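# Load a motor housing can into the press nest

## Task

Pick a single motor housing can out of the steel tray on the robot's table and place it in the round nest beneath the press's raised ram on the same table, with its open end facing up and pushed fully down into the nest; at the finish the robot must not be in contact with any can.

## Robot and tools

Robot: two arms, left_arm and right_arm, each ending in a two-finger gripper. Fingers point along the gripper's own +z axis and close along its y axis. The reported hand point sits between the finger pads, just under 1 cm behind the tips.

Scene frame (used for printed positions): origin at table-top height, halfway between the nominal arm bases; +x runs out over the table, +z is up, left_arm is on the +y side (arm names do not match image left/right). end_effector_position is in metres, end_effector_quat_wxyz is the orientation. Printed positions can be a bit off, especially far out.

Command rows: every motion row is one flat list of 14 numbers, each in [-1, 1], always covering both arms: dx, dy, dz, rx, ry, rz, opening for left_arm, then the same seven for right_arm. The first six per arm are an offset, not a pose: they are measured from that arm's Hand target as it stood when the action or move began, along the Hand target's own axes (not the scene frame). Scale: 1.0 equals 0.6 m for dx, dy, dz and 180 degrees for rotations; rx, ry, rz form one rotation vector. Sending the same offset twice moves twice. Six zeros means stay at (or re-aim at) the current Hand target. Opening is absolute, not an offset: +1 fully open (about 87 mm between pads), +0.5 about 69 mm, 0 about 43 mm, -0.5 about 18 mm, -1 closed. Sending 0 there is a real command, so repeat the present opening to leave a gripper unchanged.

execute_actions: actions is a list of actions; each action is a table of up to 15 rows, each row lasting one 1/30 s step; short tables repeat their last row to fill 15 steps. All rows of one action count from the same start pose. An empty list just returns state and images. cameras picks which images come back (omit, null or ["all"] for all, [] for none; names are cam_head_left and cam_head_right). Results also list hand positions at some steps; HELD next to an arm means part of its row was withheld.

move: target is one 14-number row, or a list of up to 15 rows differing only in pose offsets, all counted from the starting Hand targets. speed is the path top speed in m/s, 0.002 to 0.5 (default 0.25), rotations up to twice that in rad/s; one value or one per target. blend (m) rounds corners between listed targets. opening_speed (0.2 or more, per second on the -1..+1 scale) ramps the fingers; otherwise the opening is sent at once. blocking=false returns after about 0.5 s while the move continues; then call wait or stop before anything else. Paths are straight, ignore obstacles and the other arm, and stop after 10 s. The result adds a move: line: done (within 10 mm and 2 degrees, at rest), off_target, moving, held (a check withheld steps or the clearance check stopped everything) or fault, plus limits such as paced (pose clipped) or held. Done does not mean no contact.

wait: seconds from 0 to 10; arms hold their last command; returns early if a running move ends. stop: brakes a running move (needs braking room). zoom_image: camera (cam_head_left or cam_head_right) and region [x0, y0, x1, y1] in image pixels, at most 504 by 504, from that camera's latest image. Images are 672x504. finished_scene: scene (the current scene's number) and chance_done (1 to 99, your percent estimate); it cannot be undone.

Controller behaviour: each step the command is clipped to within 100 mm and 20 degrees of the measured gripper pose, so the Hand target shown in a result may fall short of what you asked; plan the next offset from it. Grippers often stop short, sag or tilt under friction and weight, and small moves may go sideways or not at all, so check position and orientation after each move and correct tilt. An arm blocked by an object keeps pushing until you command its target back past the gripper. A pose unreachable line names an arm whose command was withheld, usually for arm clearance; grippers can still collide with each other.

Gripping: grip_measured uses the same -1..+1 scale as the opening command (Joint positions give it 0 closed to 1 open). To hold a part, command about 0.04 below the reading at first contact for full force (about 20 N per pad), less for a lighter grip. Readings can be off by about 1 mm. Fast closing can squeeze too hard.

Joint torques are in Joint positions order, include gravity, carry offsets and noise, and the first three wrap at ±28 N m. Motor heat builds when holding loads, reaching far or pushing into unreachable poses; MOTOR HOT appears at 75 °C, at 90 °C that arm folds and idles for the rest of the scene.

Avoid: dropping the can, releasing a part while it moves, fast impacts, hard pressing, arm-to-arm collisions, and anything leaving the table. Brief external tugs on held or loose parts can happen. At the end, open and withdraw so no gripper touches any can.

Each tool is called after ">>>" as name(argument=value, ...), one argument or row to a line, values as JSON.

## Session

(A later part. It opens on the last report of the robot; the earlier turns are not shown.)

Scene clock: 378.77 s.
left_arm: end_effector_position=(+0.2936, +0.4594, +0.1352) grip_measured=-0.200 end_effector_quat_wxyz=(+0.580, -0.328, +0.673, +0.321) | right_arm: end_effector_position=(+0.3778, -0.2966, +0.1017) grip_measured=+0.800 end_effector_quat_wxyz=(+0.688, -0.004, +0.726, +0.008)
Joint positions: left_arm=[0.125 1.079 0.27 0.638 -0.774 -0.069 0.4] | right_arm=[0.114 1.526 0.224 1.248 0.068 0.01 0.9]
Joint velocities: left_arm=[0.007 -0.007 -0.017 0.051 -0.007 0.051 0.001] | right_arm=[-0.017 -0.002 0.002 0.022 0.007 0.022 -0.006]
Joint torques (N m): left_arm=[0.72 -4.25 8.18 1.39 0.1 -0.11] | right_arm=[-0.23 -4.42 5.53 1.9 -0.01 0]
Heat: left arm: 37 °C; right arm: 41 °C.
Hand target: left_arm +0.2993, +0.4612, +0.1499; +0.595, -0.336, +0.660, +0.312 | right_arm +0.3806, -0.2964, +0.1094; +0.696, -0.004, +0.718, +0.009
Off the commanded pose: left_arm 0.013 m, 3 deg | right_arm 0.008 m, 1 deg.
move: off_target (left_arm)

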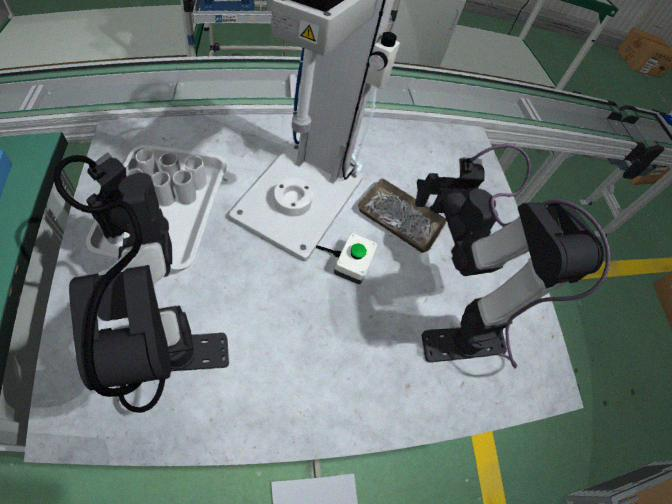

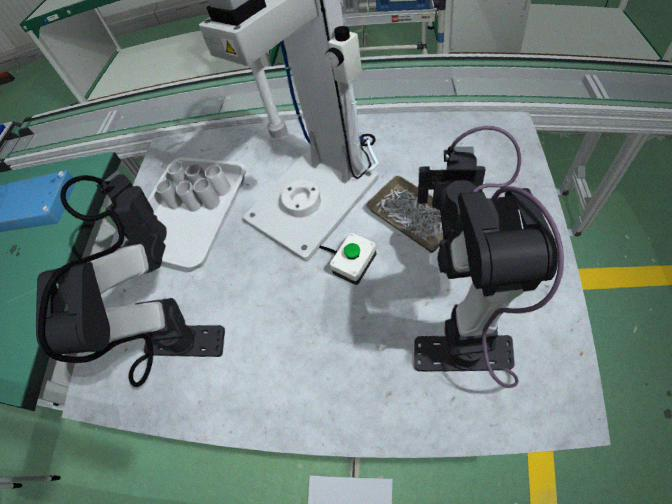

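>>> move(
  target=[0.0916,0.0208,-0.0785,0,0,0,0.8,0,0,0,0,0,0,0.8],
  speed=0.12,
)

>>> zoom_image(
  camera="cam_head_left",
  region=[60, 150, 200, 270],
)

>>> zoom_image(
  camera="cam_head_right",
  region=[80, 150, 220, 270],
)

Scene clock: 398.67 s.
left_arm: end_effector_position=(+0.2578, +0.4259, +0.0972) grip_measured=+0.800 end_effector_quat_wxyz=(+0.586, -0.331, +0.670, +0.313) | right_arm: end_effector_position=(+0.3778, -0.2966, +0.1017) grip_measured=+0.800 end_effector_quat_wxyz=(+0.688, -0.004, +0.726, +0.008)
Joint positions: left_arm=[-0.056 0.966 0.056 0.708 -0.944 -0.132 0.9] | right_arm=[0.114 1.526 0.224 1.248 0.068 0.01 0.9]
Joint velocities: left_arm=[0.007 -0.017 0.007 0.066 0.037 0.007 0.01] | right_arm=[-0.007 -0.002 -0.002 -0.051 0.007 0.007 0.006]
Joint torques (N m): left_arm=[-0.53 -2.04 4.82 1.61 -0.11 -0.1] | right_arm=[-0.23 -4.41 5.53 1.9 -0.01 0]
Heat: left arm: 39 °C; right arm: 41 °C.
Hand target: left_arm +0.2575, +0.4251, +0.1000; +0.594, -0.338, +0.662, +0.309 | right_arm +0.3806, -0.2964, +0.1094; +0.696, -0.004, +0.718, +0.009
Off the commanded pose: left_arm 0.003 m, 2 deg | right_arm 0.008 m, 1 deg.
move: done

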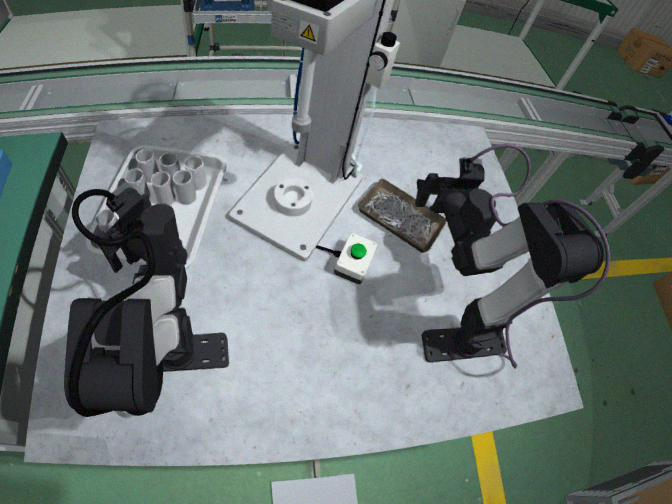

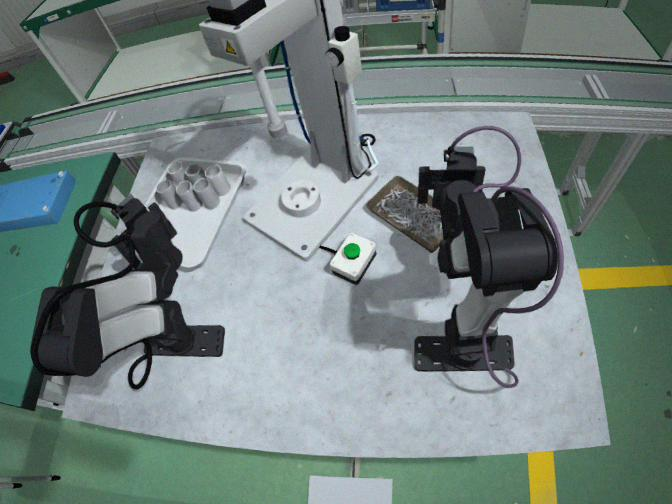

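Scaled by 3.600.

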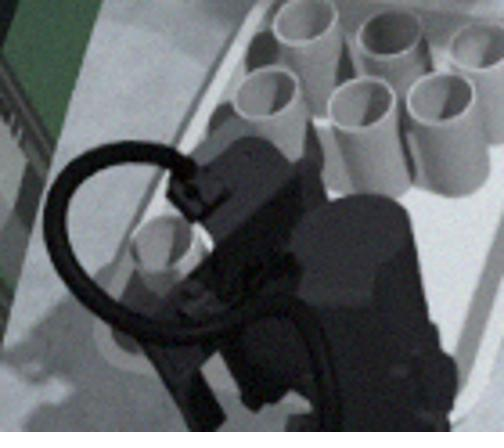

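Scaled by 3.600.

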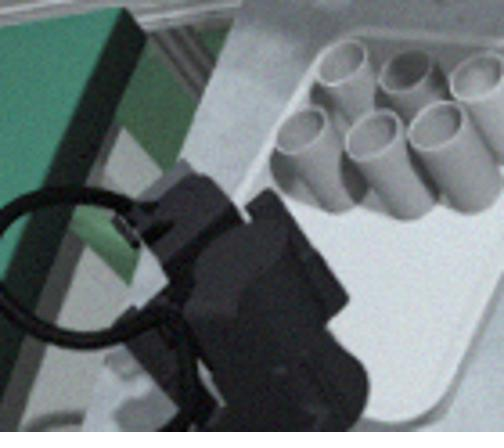

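>>> move(
  target=[-0.0103,-0.0433,0.0123,-0.155,0.002,-0.0155,0.5,0,0,0,0,0,0,0.8],
  speed=0.15,
)

>>> zoom_image(
  camera="cam_head_left",
  region=[60, 150, 200, 270],
)

>>> zoom_image(
  camera="cam_head_right",
  region=[80, 150, 220, 270],
)

Scene clock: 409.53 s.
left_arm: end_effector_position=(+0.2788, +0.4187, +0.0943) grip_measured=+0.500 end_effector_quat_wxyz=(+0.531, -0.449, +0.572, +0.436) | right_arm: end_effector_position=(+0.3778, -0.2966, +0.1017) grip_measured=+0.800 end_effector_quat_wxyz=(+0.688, -0.004, +0.726, +0.008)
Joint positions: left_arm=[-0.223 1.477 0.478 0.12 -1.497 -0.855 0.75] | right_arm=[0.114 1.526 0.224 1.248 0.068 0.01 0.9]
Joint velocities: left_arm=[0.002 0.012 -0.012 -0.007 -0.037 0.022 -0.022] | right_arm=[-0.002 -0.012 -0.002 0.037 0.007 0.051 -0.002]
Joint torques (N m): left_arm=[-0.35 -4.27 6.5 0.74 -0.42 -0.09] | right_arm=[-0.23 -4.41 5.55 1.9 -0.01 -0.01]
Heat: left arm: 39 °C; right arm: 41 °C.
Hand target: left_arm +0.2843, +0.4163, +0.0994; +0.497, -0.491, +0.563, +0.442 | right_arm +0.3806, -0.2964, +0.1094; +0.696, -0.004, +0.718, +0.009
Off the commanded pose: left_arm 0.012 m, 6 deg | right_arm 0.008 m, 1 deg.
move: off_target (left_arm)

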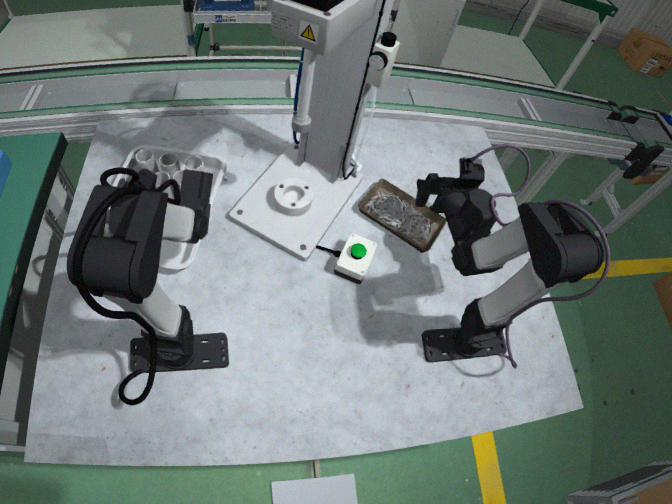

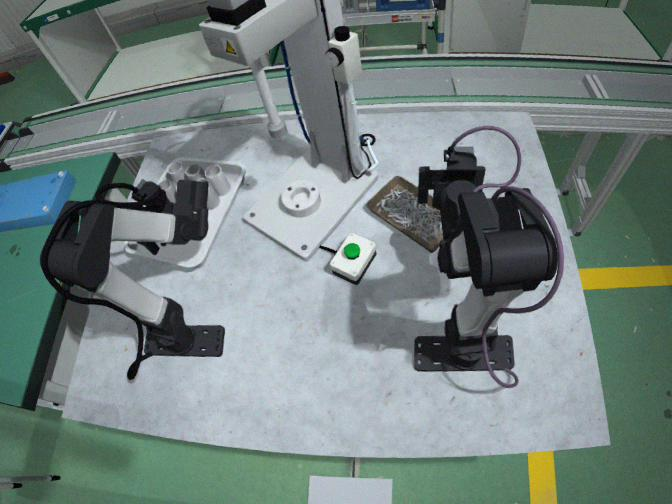

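Scaled by 3.600.

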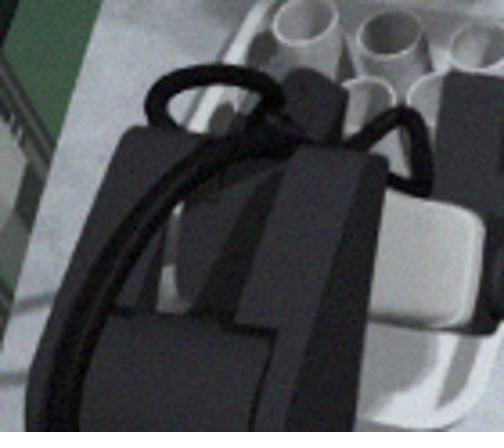

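Scaled by 3.600.

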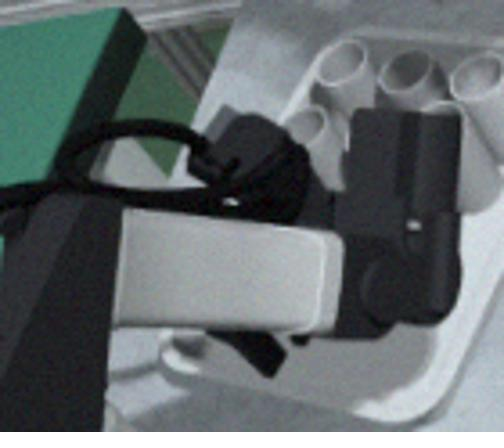

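>>> move(
  target=[0.0503,-0.0063,0,0,0,0,0.5,0,0,0,0,0,0,0.8],
  speed=0.1,
)

Scene clock: 429.13 s.
left_arm: end_effector_position=(+0.2821, +0.4138, +0.0673) grip_measured=+0.500 end_effector_quat_wxyz=(+0.500, -0.485, +0.569, +0.438) | right_arm: end_effector_position=(+0.3778, -0.2966, +0.1017) grip_measured=+0.800 end_effector_quat_wxyz=(+0.688, -0.004, +0.726, +0.008)
Joint positions: left_arm=[-0.227 1.775 0.789 -0.823 -1.451 -1.796 0.75] | right_arm=[0.114 1.526 0.224 1.248 0.068 0.01 0.9]
Joint velocities: left_arm=[0.012 -0.002 0.002 0.007 -0.095 -0.11 -0.001] | right_arm=[0.002 0.007 0.007 -0.022 -0.022 -0.007 -0.006]
Joint torques (N m): left_arm=[0.21 -5.5 5.18 -0.27 -0.36 -0.07] | right_arm=[-0.23 -4.41 5.53 1.9 -0.01 0]
Heat: left arm: 39 °C; right arm: 41 °C.
Hand target: left_arm +0.2857, +0.4128, +0.0667; +0.494, -0.494, +0.561, +0.444 | right_arm +0.3806, -0.2964, +0.1094; +0.696, -0.004, +0.718, +0.009
Off the commanded pose: left_arm 0.006 m, 1 deg | right_arm 0.008 m, 1 deg.
move: done

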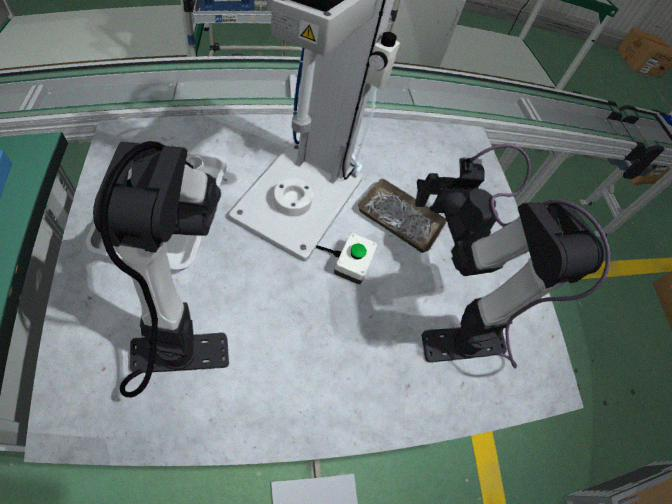

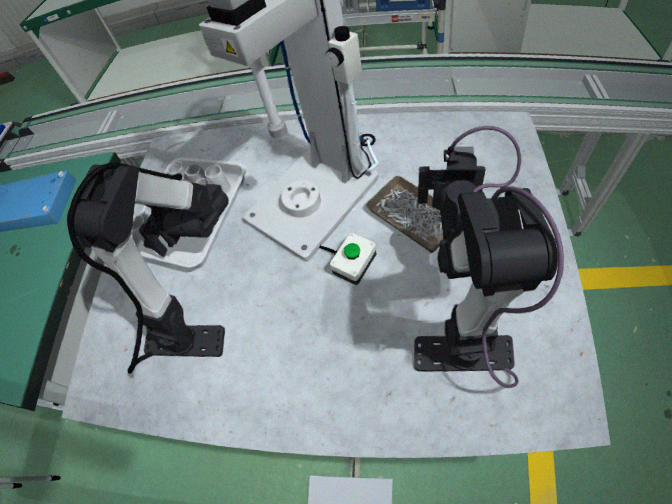

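>>> move(
  target=[-0.011,0,0.098,0,0,0,0.5,0,0,0,0,0,0,0.8],
  speed=0.06,
)

>>> zoom_image(
  camera="cam_head_right",
  region=[80, 140, 260, 280],
)

>>> zoom_image(
  camera="cam_head_left",
  region=[60, 130, 240, 270],
)

Scene clock: 435.03 s.
left_arm: end_effector_position=(+0.2951, +0.4716, +0.0723) grip_measured=+0.500 end_effector_quat_wxyz=(+0.501, -0.488, +0.558, +0.446) | right_arm: end_effector_position=(+0.3778, -0.2966, +0.1017) grip_measured=+0.800 end_effector_quat_wxyz=(+0.688, -0.004, +0.726, +0.008)
Joint positions: left_arm=[0.004 1.677 0.464 0.704 -1.364 -0.491 0.75] | right_arm=[0.114 1.526 0.224 1.248 0.068 0.01 0.9]
Joint velocities: left_arm=[-0.007 -0.007 -0.012 0.007 -0.081 -0.007 -0.013] | right_arm=[0.007 -0.002 0.012 -0.037 0.051 -0.022 -0.002]
Joint torques (N m): left_arm=[0.68 -6.15 3.11 1.26 -0.08 0.12] | right_arm=[-0.23 -4.41 5.53 1.9 -0.01 0]
Heat: left arm: 39 °C; right arm: 41 °C.
Hand target: left_arm +0.2942, +0.4731, +0.0714; +0.501, -0.488, +0.560, +0.445 | right_arm +0.3806, -0.2964, +0.1094; +0.696, -0.004, +0.718, +0.009
Off the commanded pose: left_arm 0.006 m, 1 deg | right_arm 0.008 m, 1 deg.
move: done

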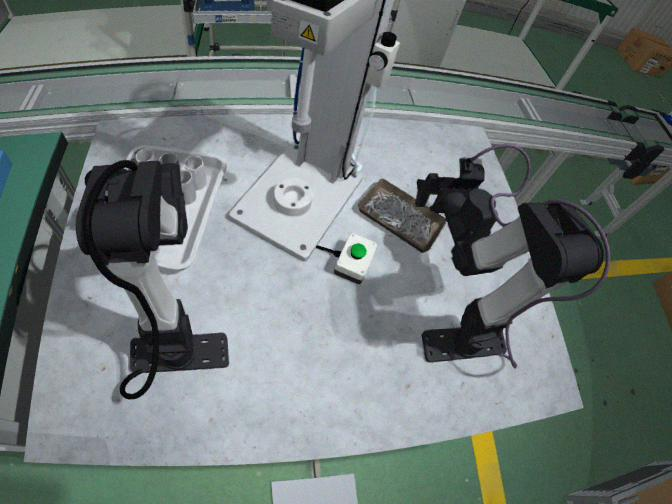

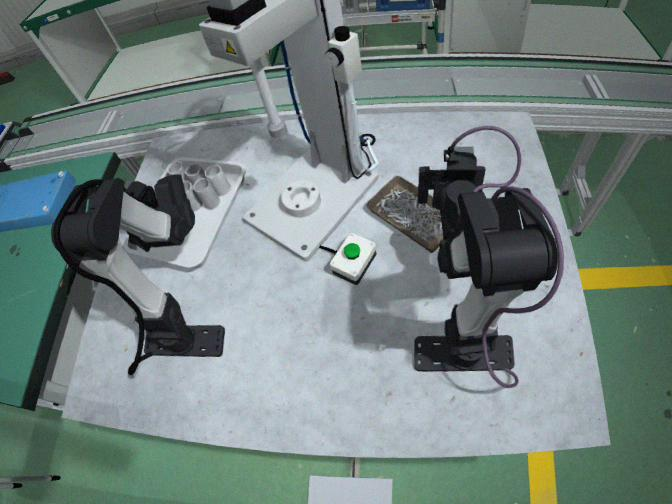

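Scaled by 2.800.

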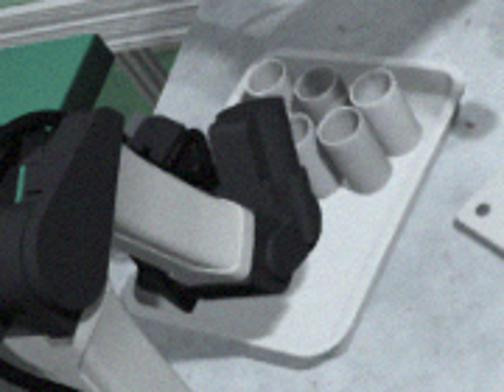

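Scaled by 2.800.

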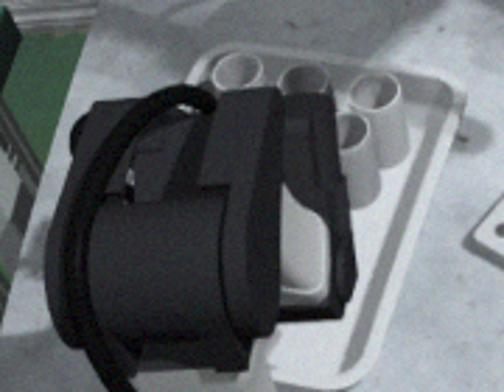

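>>> move(
  target=[0,0,0,0,0,0,-0.15,0,0,0,0,0,0,0.8],
  opening_speed=0.5,
)

Scene clock: 440.23 s.
left_arm: end_effector_position=(+0.2979, +0.4713, +0.0732) grip_measured=+0.016 end_effector_quat_wxyz=(+0.506, -0.490, +0.557, +0.440) | right_arm: end_effector_position=(+0.3778, -0.2966, +0.1017) grip_measured=+0.800 end_effector_quat_wxyz=(+0.688, -0.004, +0.726, +0.008)
Joint positions: left_arm=[0.004 1.677 0.464 0.721 -1.355 -0.489 0.508] | right_arm=[0.114 1.526 0.224 1.248 0.068 0.01 0.9]
Joint velocities: left_arm=[-0.022 -0.007 -0.017 0.037 -0.037 0.007 0.009] | right_arm=[-0.007 -0.007 -0.017 0.022 -0.037 -0.051 0.006]
Joint torques (N m): left_arm=[0.7 -5.96 3.11 1.2 -0.17 0.2] | right_arm=[-0.21 -4.41 5.53 1.9 -0.01 -0.01]
Heat: left arm: 39 °C; right arm: 41 °C.
Hand target: left_arm +0.2941, +0.4731, +0.0714; +0.501, -0.488, +0.559, +0.445 | right_arm +0.3806, -0.2964, +0.1094; +0.696, -0.004, +0.718, +0.009
Off the commanded pose: left_arm 0.005 m, 1 deg | right_arm 0.008 m, 1 deg.
move: done

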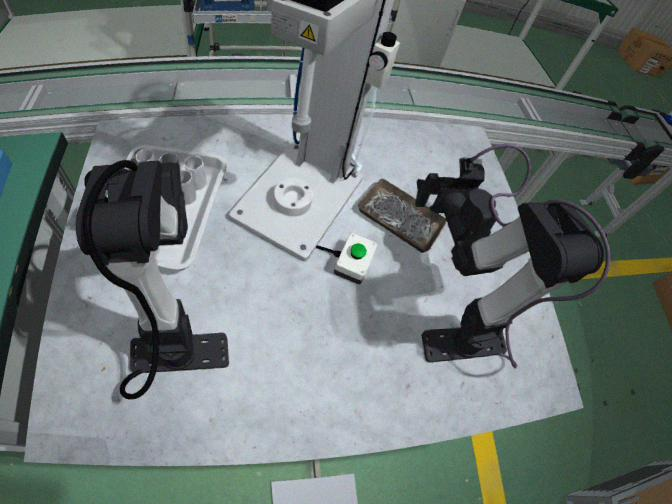

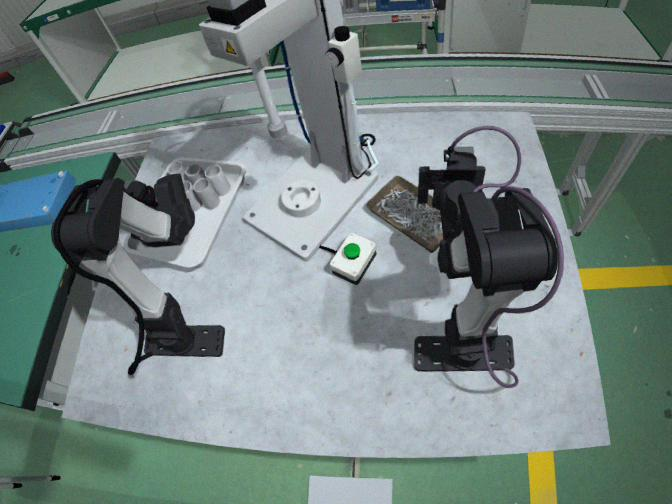

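>>> move(
  target=[-0.1,0,0,0,-0.02,0,-0.15,0,0,0,0,0,0,0.8],
  speed=0.06,
)

>>> move(
  target=[-0.12,0,0,0,0,0,-0.15,0,0,0,0,0,0,0.8],
  speed=0.1,
)

>>> zoom_image(
  camera="cam_head_right",
  region=[80, 140, 260, 280],
)

Scene clock: 448.97 s.
left_arm: end_effector_position=(+0.2954, +0.4765, +0.1212) grip_measured=+0.010 end_effector_quat_wxyz=(+0.509, -0.460, +0.560, +0.464) | right_arm: end_effector_position=(+0.3778, -0.2966, +0.1017) grip_measured=+0.800 end_effector_quat_wxyz=(+0.688, -0.004, +0.726, +0.008)
Joint positions: left_arm=[0.014 1.545 0.464 0.841 -1.354 -0.183 0.505] | right_arm=[0.114 1.526 0.224 1.248 0.068 0.01 0.9]
Joint velocities: left_arm=[0.022 -0.007 -0.017 0.007 -0.051 0.081 -0.001] | right_arm=[-0.022 -0.007 -0.022 0.022 0.007 -0.051 -0.01]
Joint torques (N m): left_arm=[0.61 -7.16 5.37 1.45 -0.17 0.2] | right_arm=[-0.21 -4.41 5.53 1.9 -0.01 -0.01]
Heat: left arm: 39 °C; right arm: 41 °C.
Hand target: left_arm +0.2965, +0.4790, +0.1321; +0.519, -0.472, +0.543, +0.461 | right_arm +0.3806, -0.2964, +0.1094; +0.696, -0.004, +0.718, +0.009
Off the commanded pose: left_arm 0.010 m, 3 deg | right_arm 0.008 m, 1 deg.
move: off_target (left_arm)

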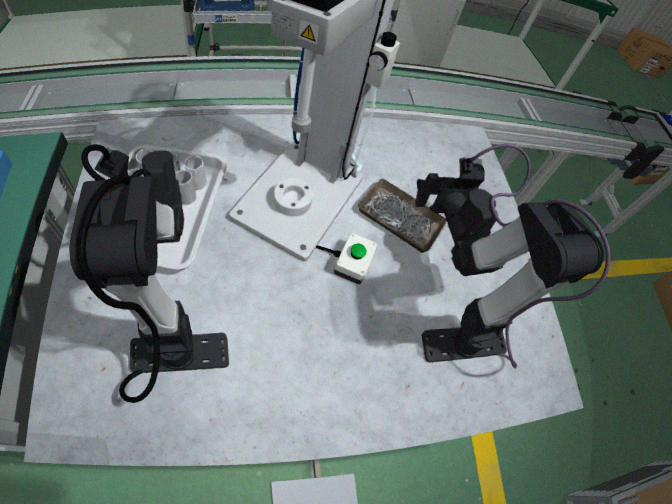

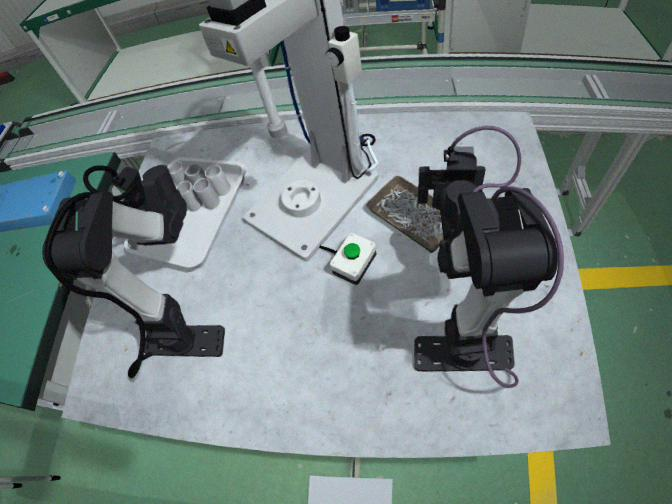

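Scene clock: 450.77 s.
left_arm: end_effector_position=(+0.2960, +0.4790, +0.1846) grip_measured=+0.010 end_effector_quat_wxyz=(+0.500, -0.453, +0.565, +0.475) | right_arm: end_effector_position=(+0.3778, -0.2966, +0.1017) grip_measured=+0.800 end_effector_quat_wxyz=(+0.688, -0.004, +0.726, +0.008)
Joint positions: left_arm=[0.022 1.35 0.616 0.505 -1.354 -0.14 0.505] | right_arm=[0.114 1.526 0.224 1.248 0.068 0.01 0.9]
Joint velocities: left_arm=[-0.002 -0.002 0.012 0.022 -0.081 -0.066 0.001] | right_arm=[0.002 -0.002 -0.007 0.007 -0.022 0.022 0.002]
Joint torques (N m): left_arm=[0.8 -7.98 8.55 1.18 -0.09 -0.06] | right_arm=[-0.23 -4.42 5.53 1.9 -0.01 0]
Heat: left arm: 39 °C; right arm: 41 °C.
Hand target: left_arm +0.2992, +0.4815, +0.2049; +0.520, -0.472, +0.543, +0.461 | right_arm +0.3806, -0.2964, +0.1094; +0.696, -0.004, +0.718, +0.009
Off the commanded pose: left_arm 0.020 m, 4 deg | right_arm 0.008 m, 1 deg.
move: off_target (left_arm)

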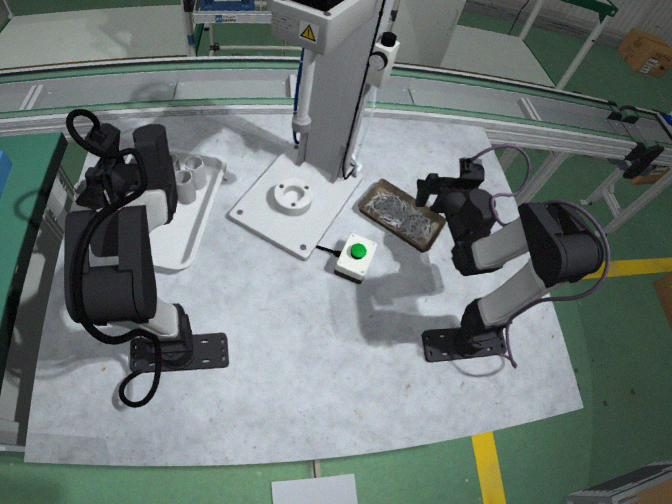

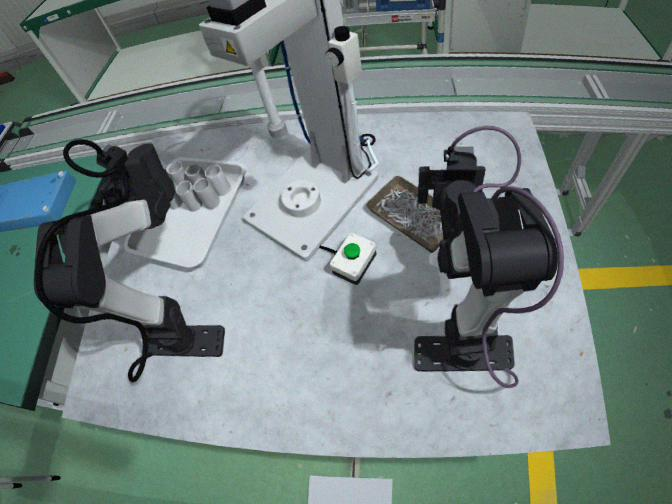

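Scaled by 2.800.

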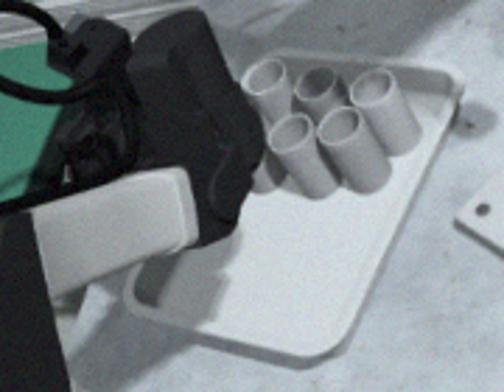

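>>> move(
  target=[-0.028,-0.249,-0.223,0.347,0.003,0.012,-0.15,0,0,0,0,0,0,0.8],
  speed=0.25,
)

Scene clock: 463.10 s.
left_arm: end_effector_position=(+0.4214, +0.3281, +0.2026) grip_measured=+0.010 end_effector_quat_wxyz=(+0.656, -0.130, +0.734, +0.118) | right_arm: end_effector_position=(+0.3778, -0.2966, +0.1017) grip_measured=+0.800 end_effector_quat_wxyz=(+0.688, -0.004, +0.726, +0.008)
Joint positions: left_arm=[-0.129 1.238 0.63 0.487 -0.427 -0.047 0.505] | right_arm=[0.114 1.526 0.224 1.248 0.068 0.01 0.9]
Joint velocities: left_arm=[0.022 0.002 -0.007 0.066 -0.081 -0.022 -0.009] | right_arm=[0.002 -0.002 0.012 -0.007 0.022 -0.095 -0.017]
Joint torques (N m): left_arm=[0.81 -4.05 9.63 1.82 0.15 0.18] | right_arm=[-0.21 -4.41 5.53 1.9 -0.01 -0.01]
Heat: left arm: 41 °C; right arm: 41 °C.
Hand target: left_arm +0.4307, +0.3295, +0.2238; +0.675, -0.130, +0.717, +0.115 | right_arm +0.3806, -0.2964, +0.1094; +0.696, -0.004, +0.718, +0.009
Off the commanded pose: left_arm 0.024 m, 3 deg | right_arm 0.008 m, 1 deg.
move: off_target (left_arm)

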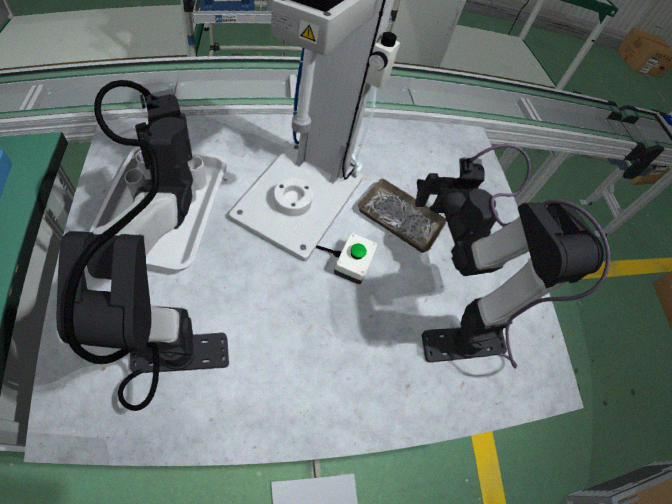

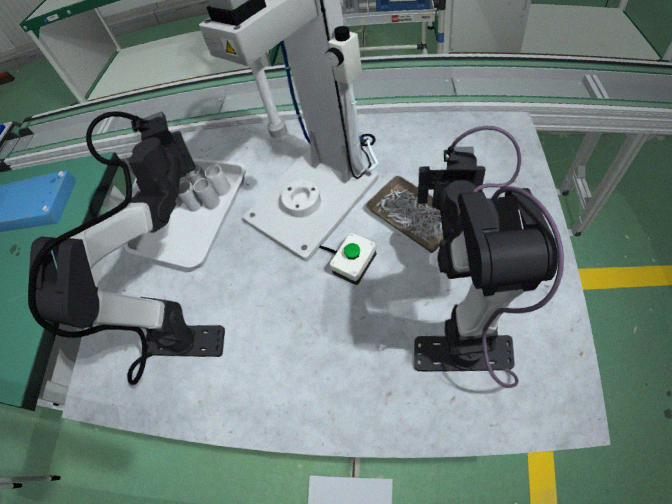

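>>> zoom_image(
  camera="cam_head_left",
  region=[70, 80, 250, 280],
)

>>> zoom_image(
  camera="cam_head_right",
  region=[80, 100, 260, 280],
)

Scaled by 2.520.

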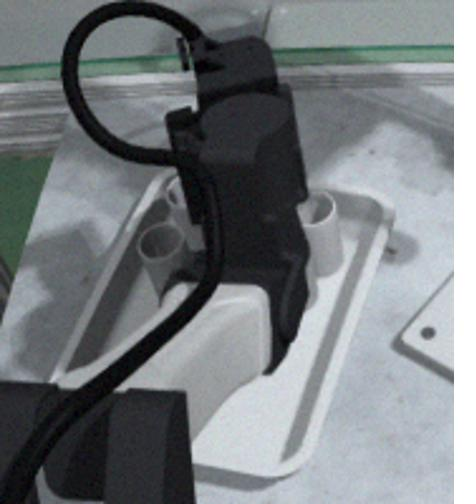

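Scaled by 2.800.

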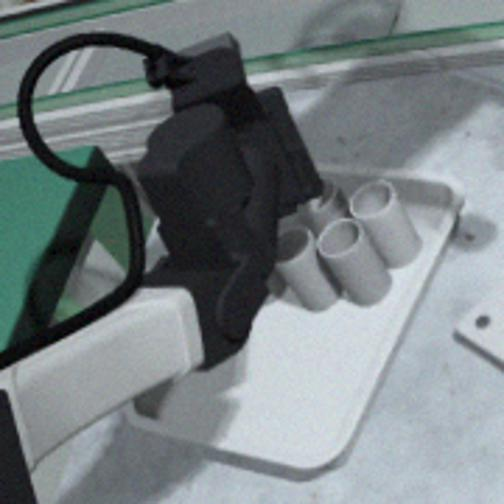

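>>> move(
  target=[0.004,-0.285,-0.313,0.332,-0.001,0.022,-0.15,0,0,0,0,0,0,0.8],
  speed=0.25,
)

>>> zoom_image(
  camera="cam_head_left",
  region=[210, 100, 350, 240],
)

>>> zoom_image(
  camera="cam_head_right",
  region=[210, 100, 350, 240],
)

Scene clock: 476.47 s.
left_arm: end_effector_position=(+0.3127, +0.1080, +0.2253) grip_measured=+0.010 end_effector_quat_wxyz=(+0.633, +0.233, +0.700, -0.237) | right_arm: end_effector_position=(+0.3778, -0.2966, +0.1017) grip_measured=+0.800 end_effector_quat_wxyz=(+0.688, -0.004, +0.726, +0.008)
Joint positions: left_arm=[-0.47 0.875 0.527 0.258 0.261 -0.013 0.505] | right_arm=[0.114 1.526 0.224 1.248 0.068 0.01 0.9]
Joint velocities: left_arm=[-0.007 -0.012 -0.007 -0.037 0.007 0.022 -0.006] | right_arm=[-0.002 -0.007 -0.017 0.007 0.022 -0.037 -0.01]
Joint torques (N m): left_arm=[-0.54 -2.22 7.69 1.86 0.24 0.15] | right_arm=[-0.23 -4.42 5.53 1.9 -0.01 -0.01]
Heat: left arm: 44 °C; right arm: 41 °C.
Hand target: left_arm +0.3126, +0.1039, +0.2371; +0.645, +0.241, +0.684, -0.241 | right_arm +0.3806, -0.2964, +0.1094; +0.696, -0.004, +0.718, +0.009
Off the commanded pose: left_arm 0.010 m, 3 deg | right_arm 0.008 m, 1 deg.
move: off_target (left_arm)

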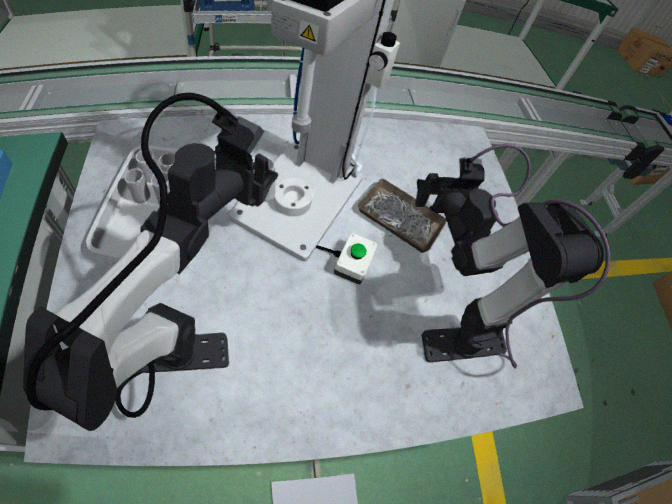

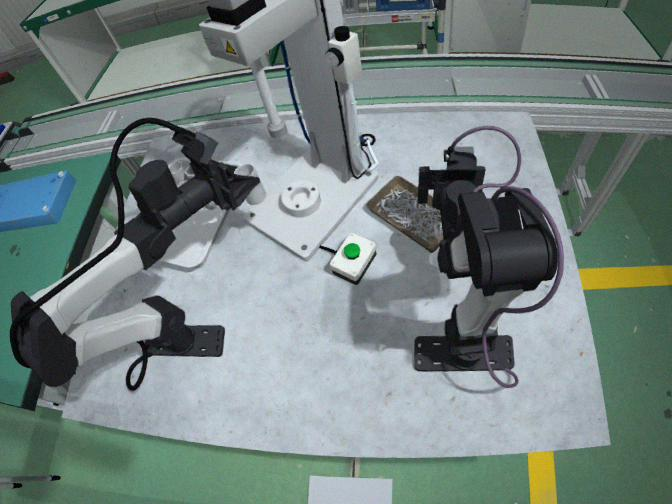

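Scaled by 3.600.

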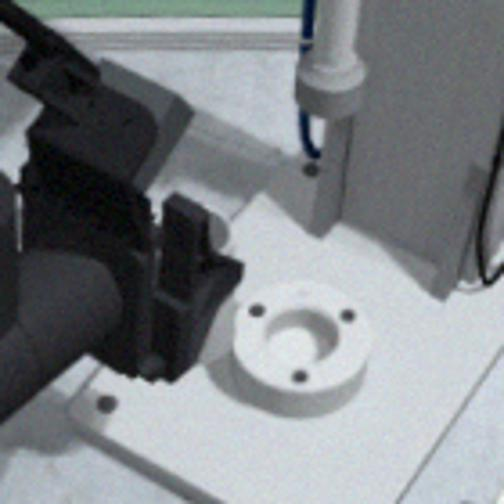

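Scaled by 3.600.

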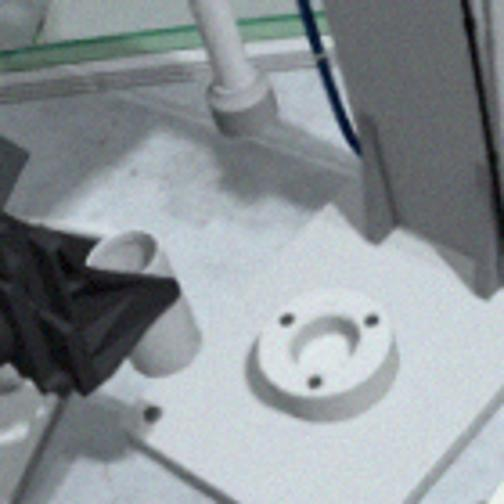

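>>> move(
  target=[0.125,0.002,0.0065,0,0,0,-0.15,0,0,0,0,0,0,0.8],
  speed=0.15,
)

>>> zoom_image(
  camera="cam_head_left",
  region=[210, 100, 350, 240],
)

>>> zoom_image(
  camera="cam_head_right",
  region=[210, 100, 350, 240],
)

Scene clock: 485.80 s.
left_arm: end_effector_position=(+0.3108, +0.1085, +0.1521) grip_measured=+0.010 end_effector_quat_wxyz=(+0.631, +0.235, +0.701, -0.236) | right_arm: end_effector_position=(+0.3778, -0.2966, +0.1017) grip_measured=+0.800 end_effector_quat_wxyz=(+0.688, -0.004, +0.726, +0.008)
Joint positions: left_arm=[-0.47 1.001 0.27 0.635 0.263 -0.009 0.505] | right_arm=[0.114 1.526 0.224 1.248 0.068 0.01 0.9]
Joint velocities: left_arm=[-0.012 -0.002 -0.012 -0.022 0.037 -0.022 -0.004] | right_arm=[-0.022 -0.002 -0.017 0.037 -0.051 0.007 -0.025]
Joint torques (N m): left_arm=[-0.35 -1.87 6.11 2.11 0.23 0.13] | right_arm=[-0.23 -4.41 5.53 1.9 -0.01 0]
Heat: left arm: 44 °C; right arm: 41 °C.
Hand target: left_arm +0.3121, +0.1047, +0.1616; +0.645, +0.241, +0.684, -0.241 | right_arm +0.3806, -0.2964, +0.1094; +0.696, -0.004, +0.718, +0.009
Off the commanded pose: left_arm 0.011 m, 3 deg | right_arm 0.008 m, 1 deg.
move: off_target (left_arm)

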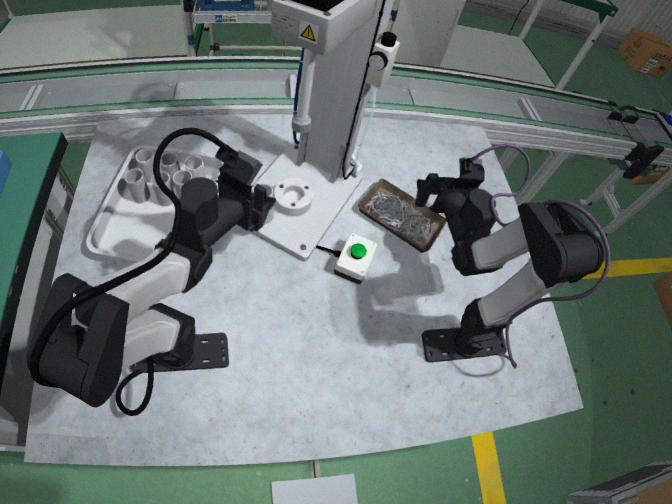

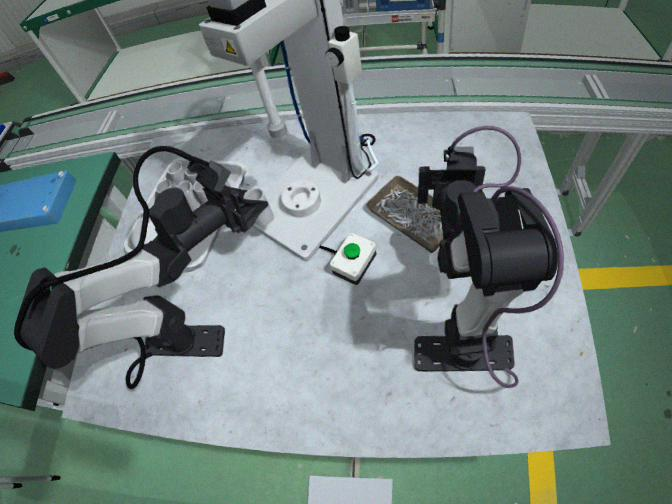

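Scaled by 3.600.

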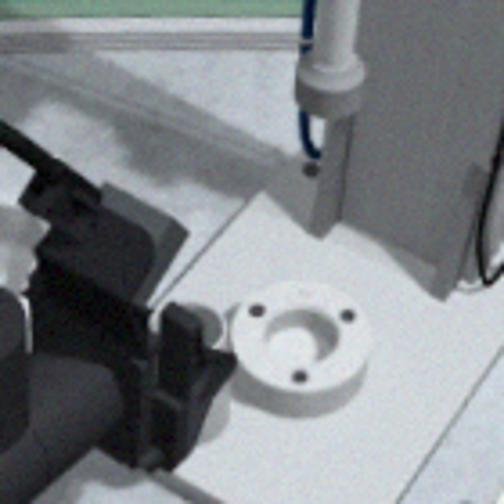

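Scaled by 3.600.

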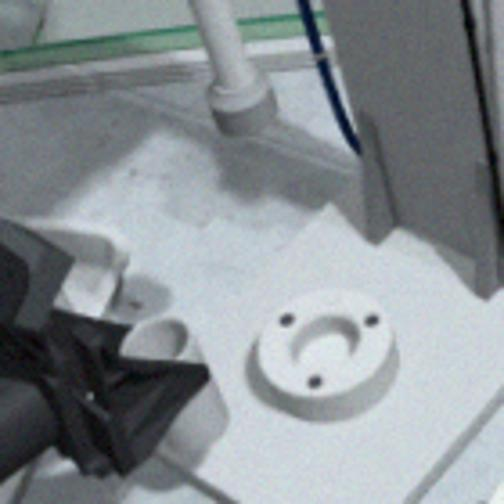

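>>> move(
  target=[0.003,0.0078,0.1655,0,0,0,-0.15,0,0,0,0,0,0,0.8],
  speed=0.1,
)

>>> zoom_image(
  camera="cam_head_left",
  region=[250, 140, 340, 230],
)

>>> zoom_image(
  camera="cam_head_right",
  region=[250, 140, 340, 230],
)

Scene clock: 493.27 s.
left_arm: end_effector_position=(+0.3800, +0.0527, +0.1285) grip_measured=+0.002 end_effector_quat_wxyz=(+0.617, +0.246, +0.709, -0.239) | right_arm: end_effector_position=(+0.3778, -0.2966, +0.1017) grip_measured=+0.800 end_effector_quat_wxyz=(+0.688, -0.004, +0.726, +0.008)
Joint positions: left_arm=[-0.546 1.53 0.517 0.885 0.208 -0.009 0.501] | right_arm=[0.114 1.526 0.224 1.248 0.068 0.01 0.9]
Joint velocities: left_arm=[-0.022 0.007 -0.002 -0.007 -0.037 0.037 -0.001] | right_arm=[-0.012 0.002 0.007 0.037 -0.007 0.037 0.01]
Joint torques (N m): left_arm=[-0.59 -5.26 8.32 2.08 0.03 0.03] | right_arm=[-0.21 -4.41 5.53 1.9 -0.01 0]
Heat: left arm: 44 °C; right arm: 42 °C.
Hand target: left_arm +0.3918, +0.0449, +0.1517; +0.645, +0.240, +0.684, -0.242 | right_arm +0.3806, -0.2964, +0.1094; +0.696, -0.004, +0.718, +0.009
Off the commanded pose: left_arm 0.029 m, 4 deg | right_arm 0.008 m, 1 deg.
move: off_target (left_arm)

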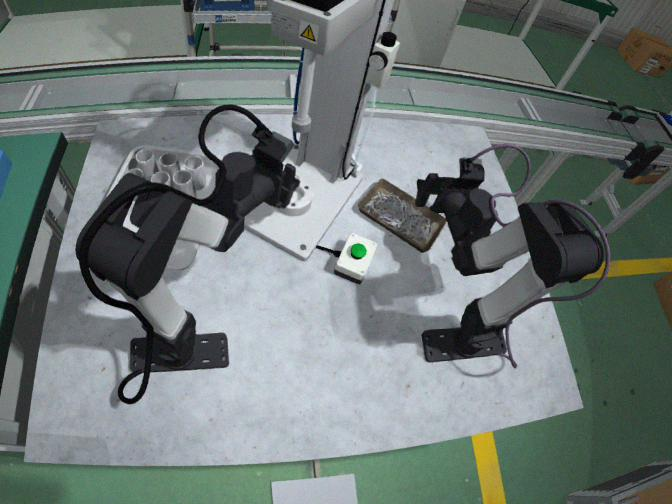

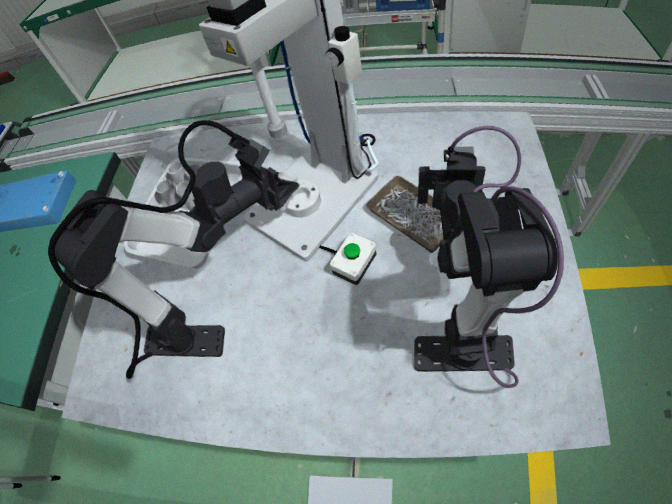

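Scaled by 5.600.

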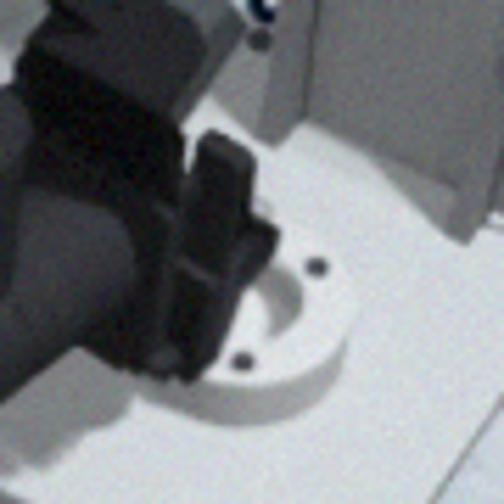

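Scaled by 5.600.

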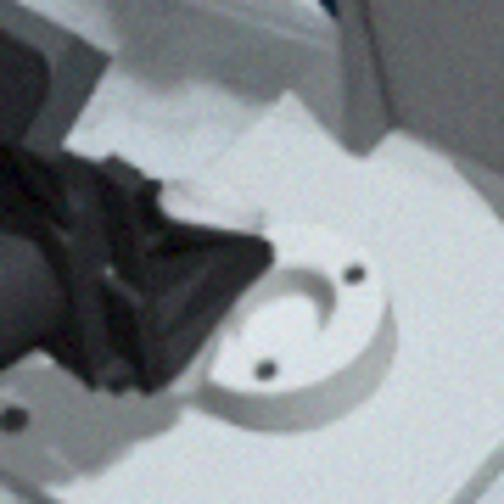

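>>> zoom_image(
  camera="cam_head_left",
  region=[270, 165, 320, 215],
)

>>> zoom_image(
  camera="cam_head_right",
  region=[270, 165, 330, 225],
)

Scaled by 10.080.

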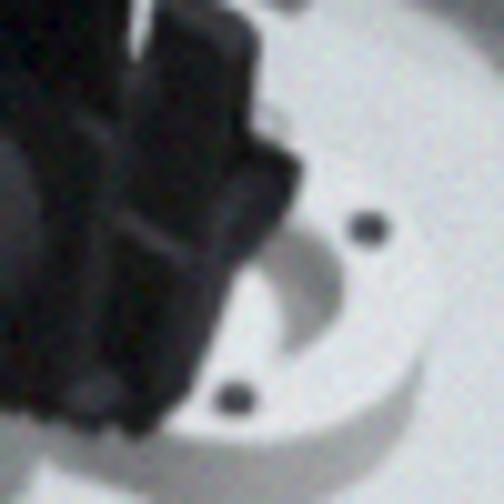

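Scaled by 8.400.

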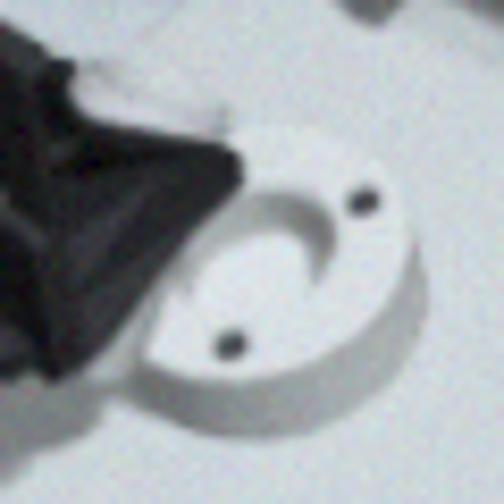

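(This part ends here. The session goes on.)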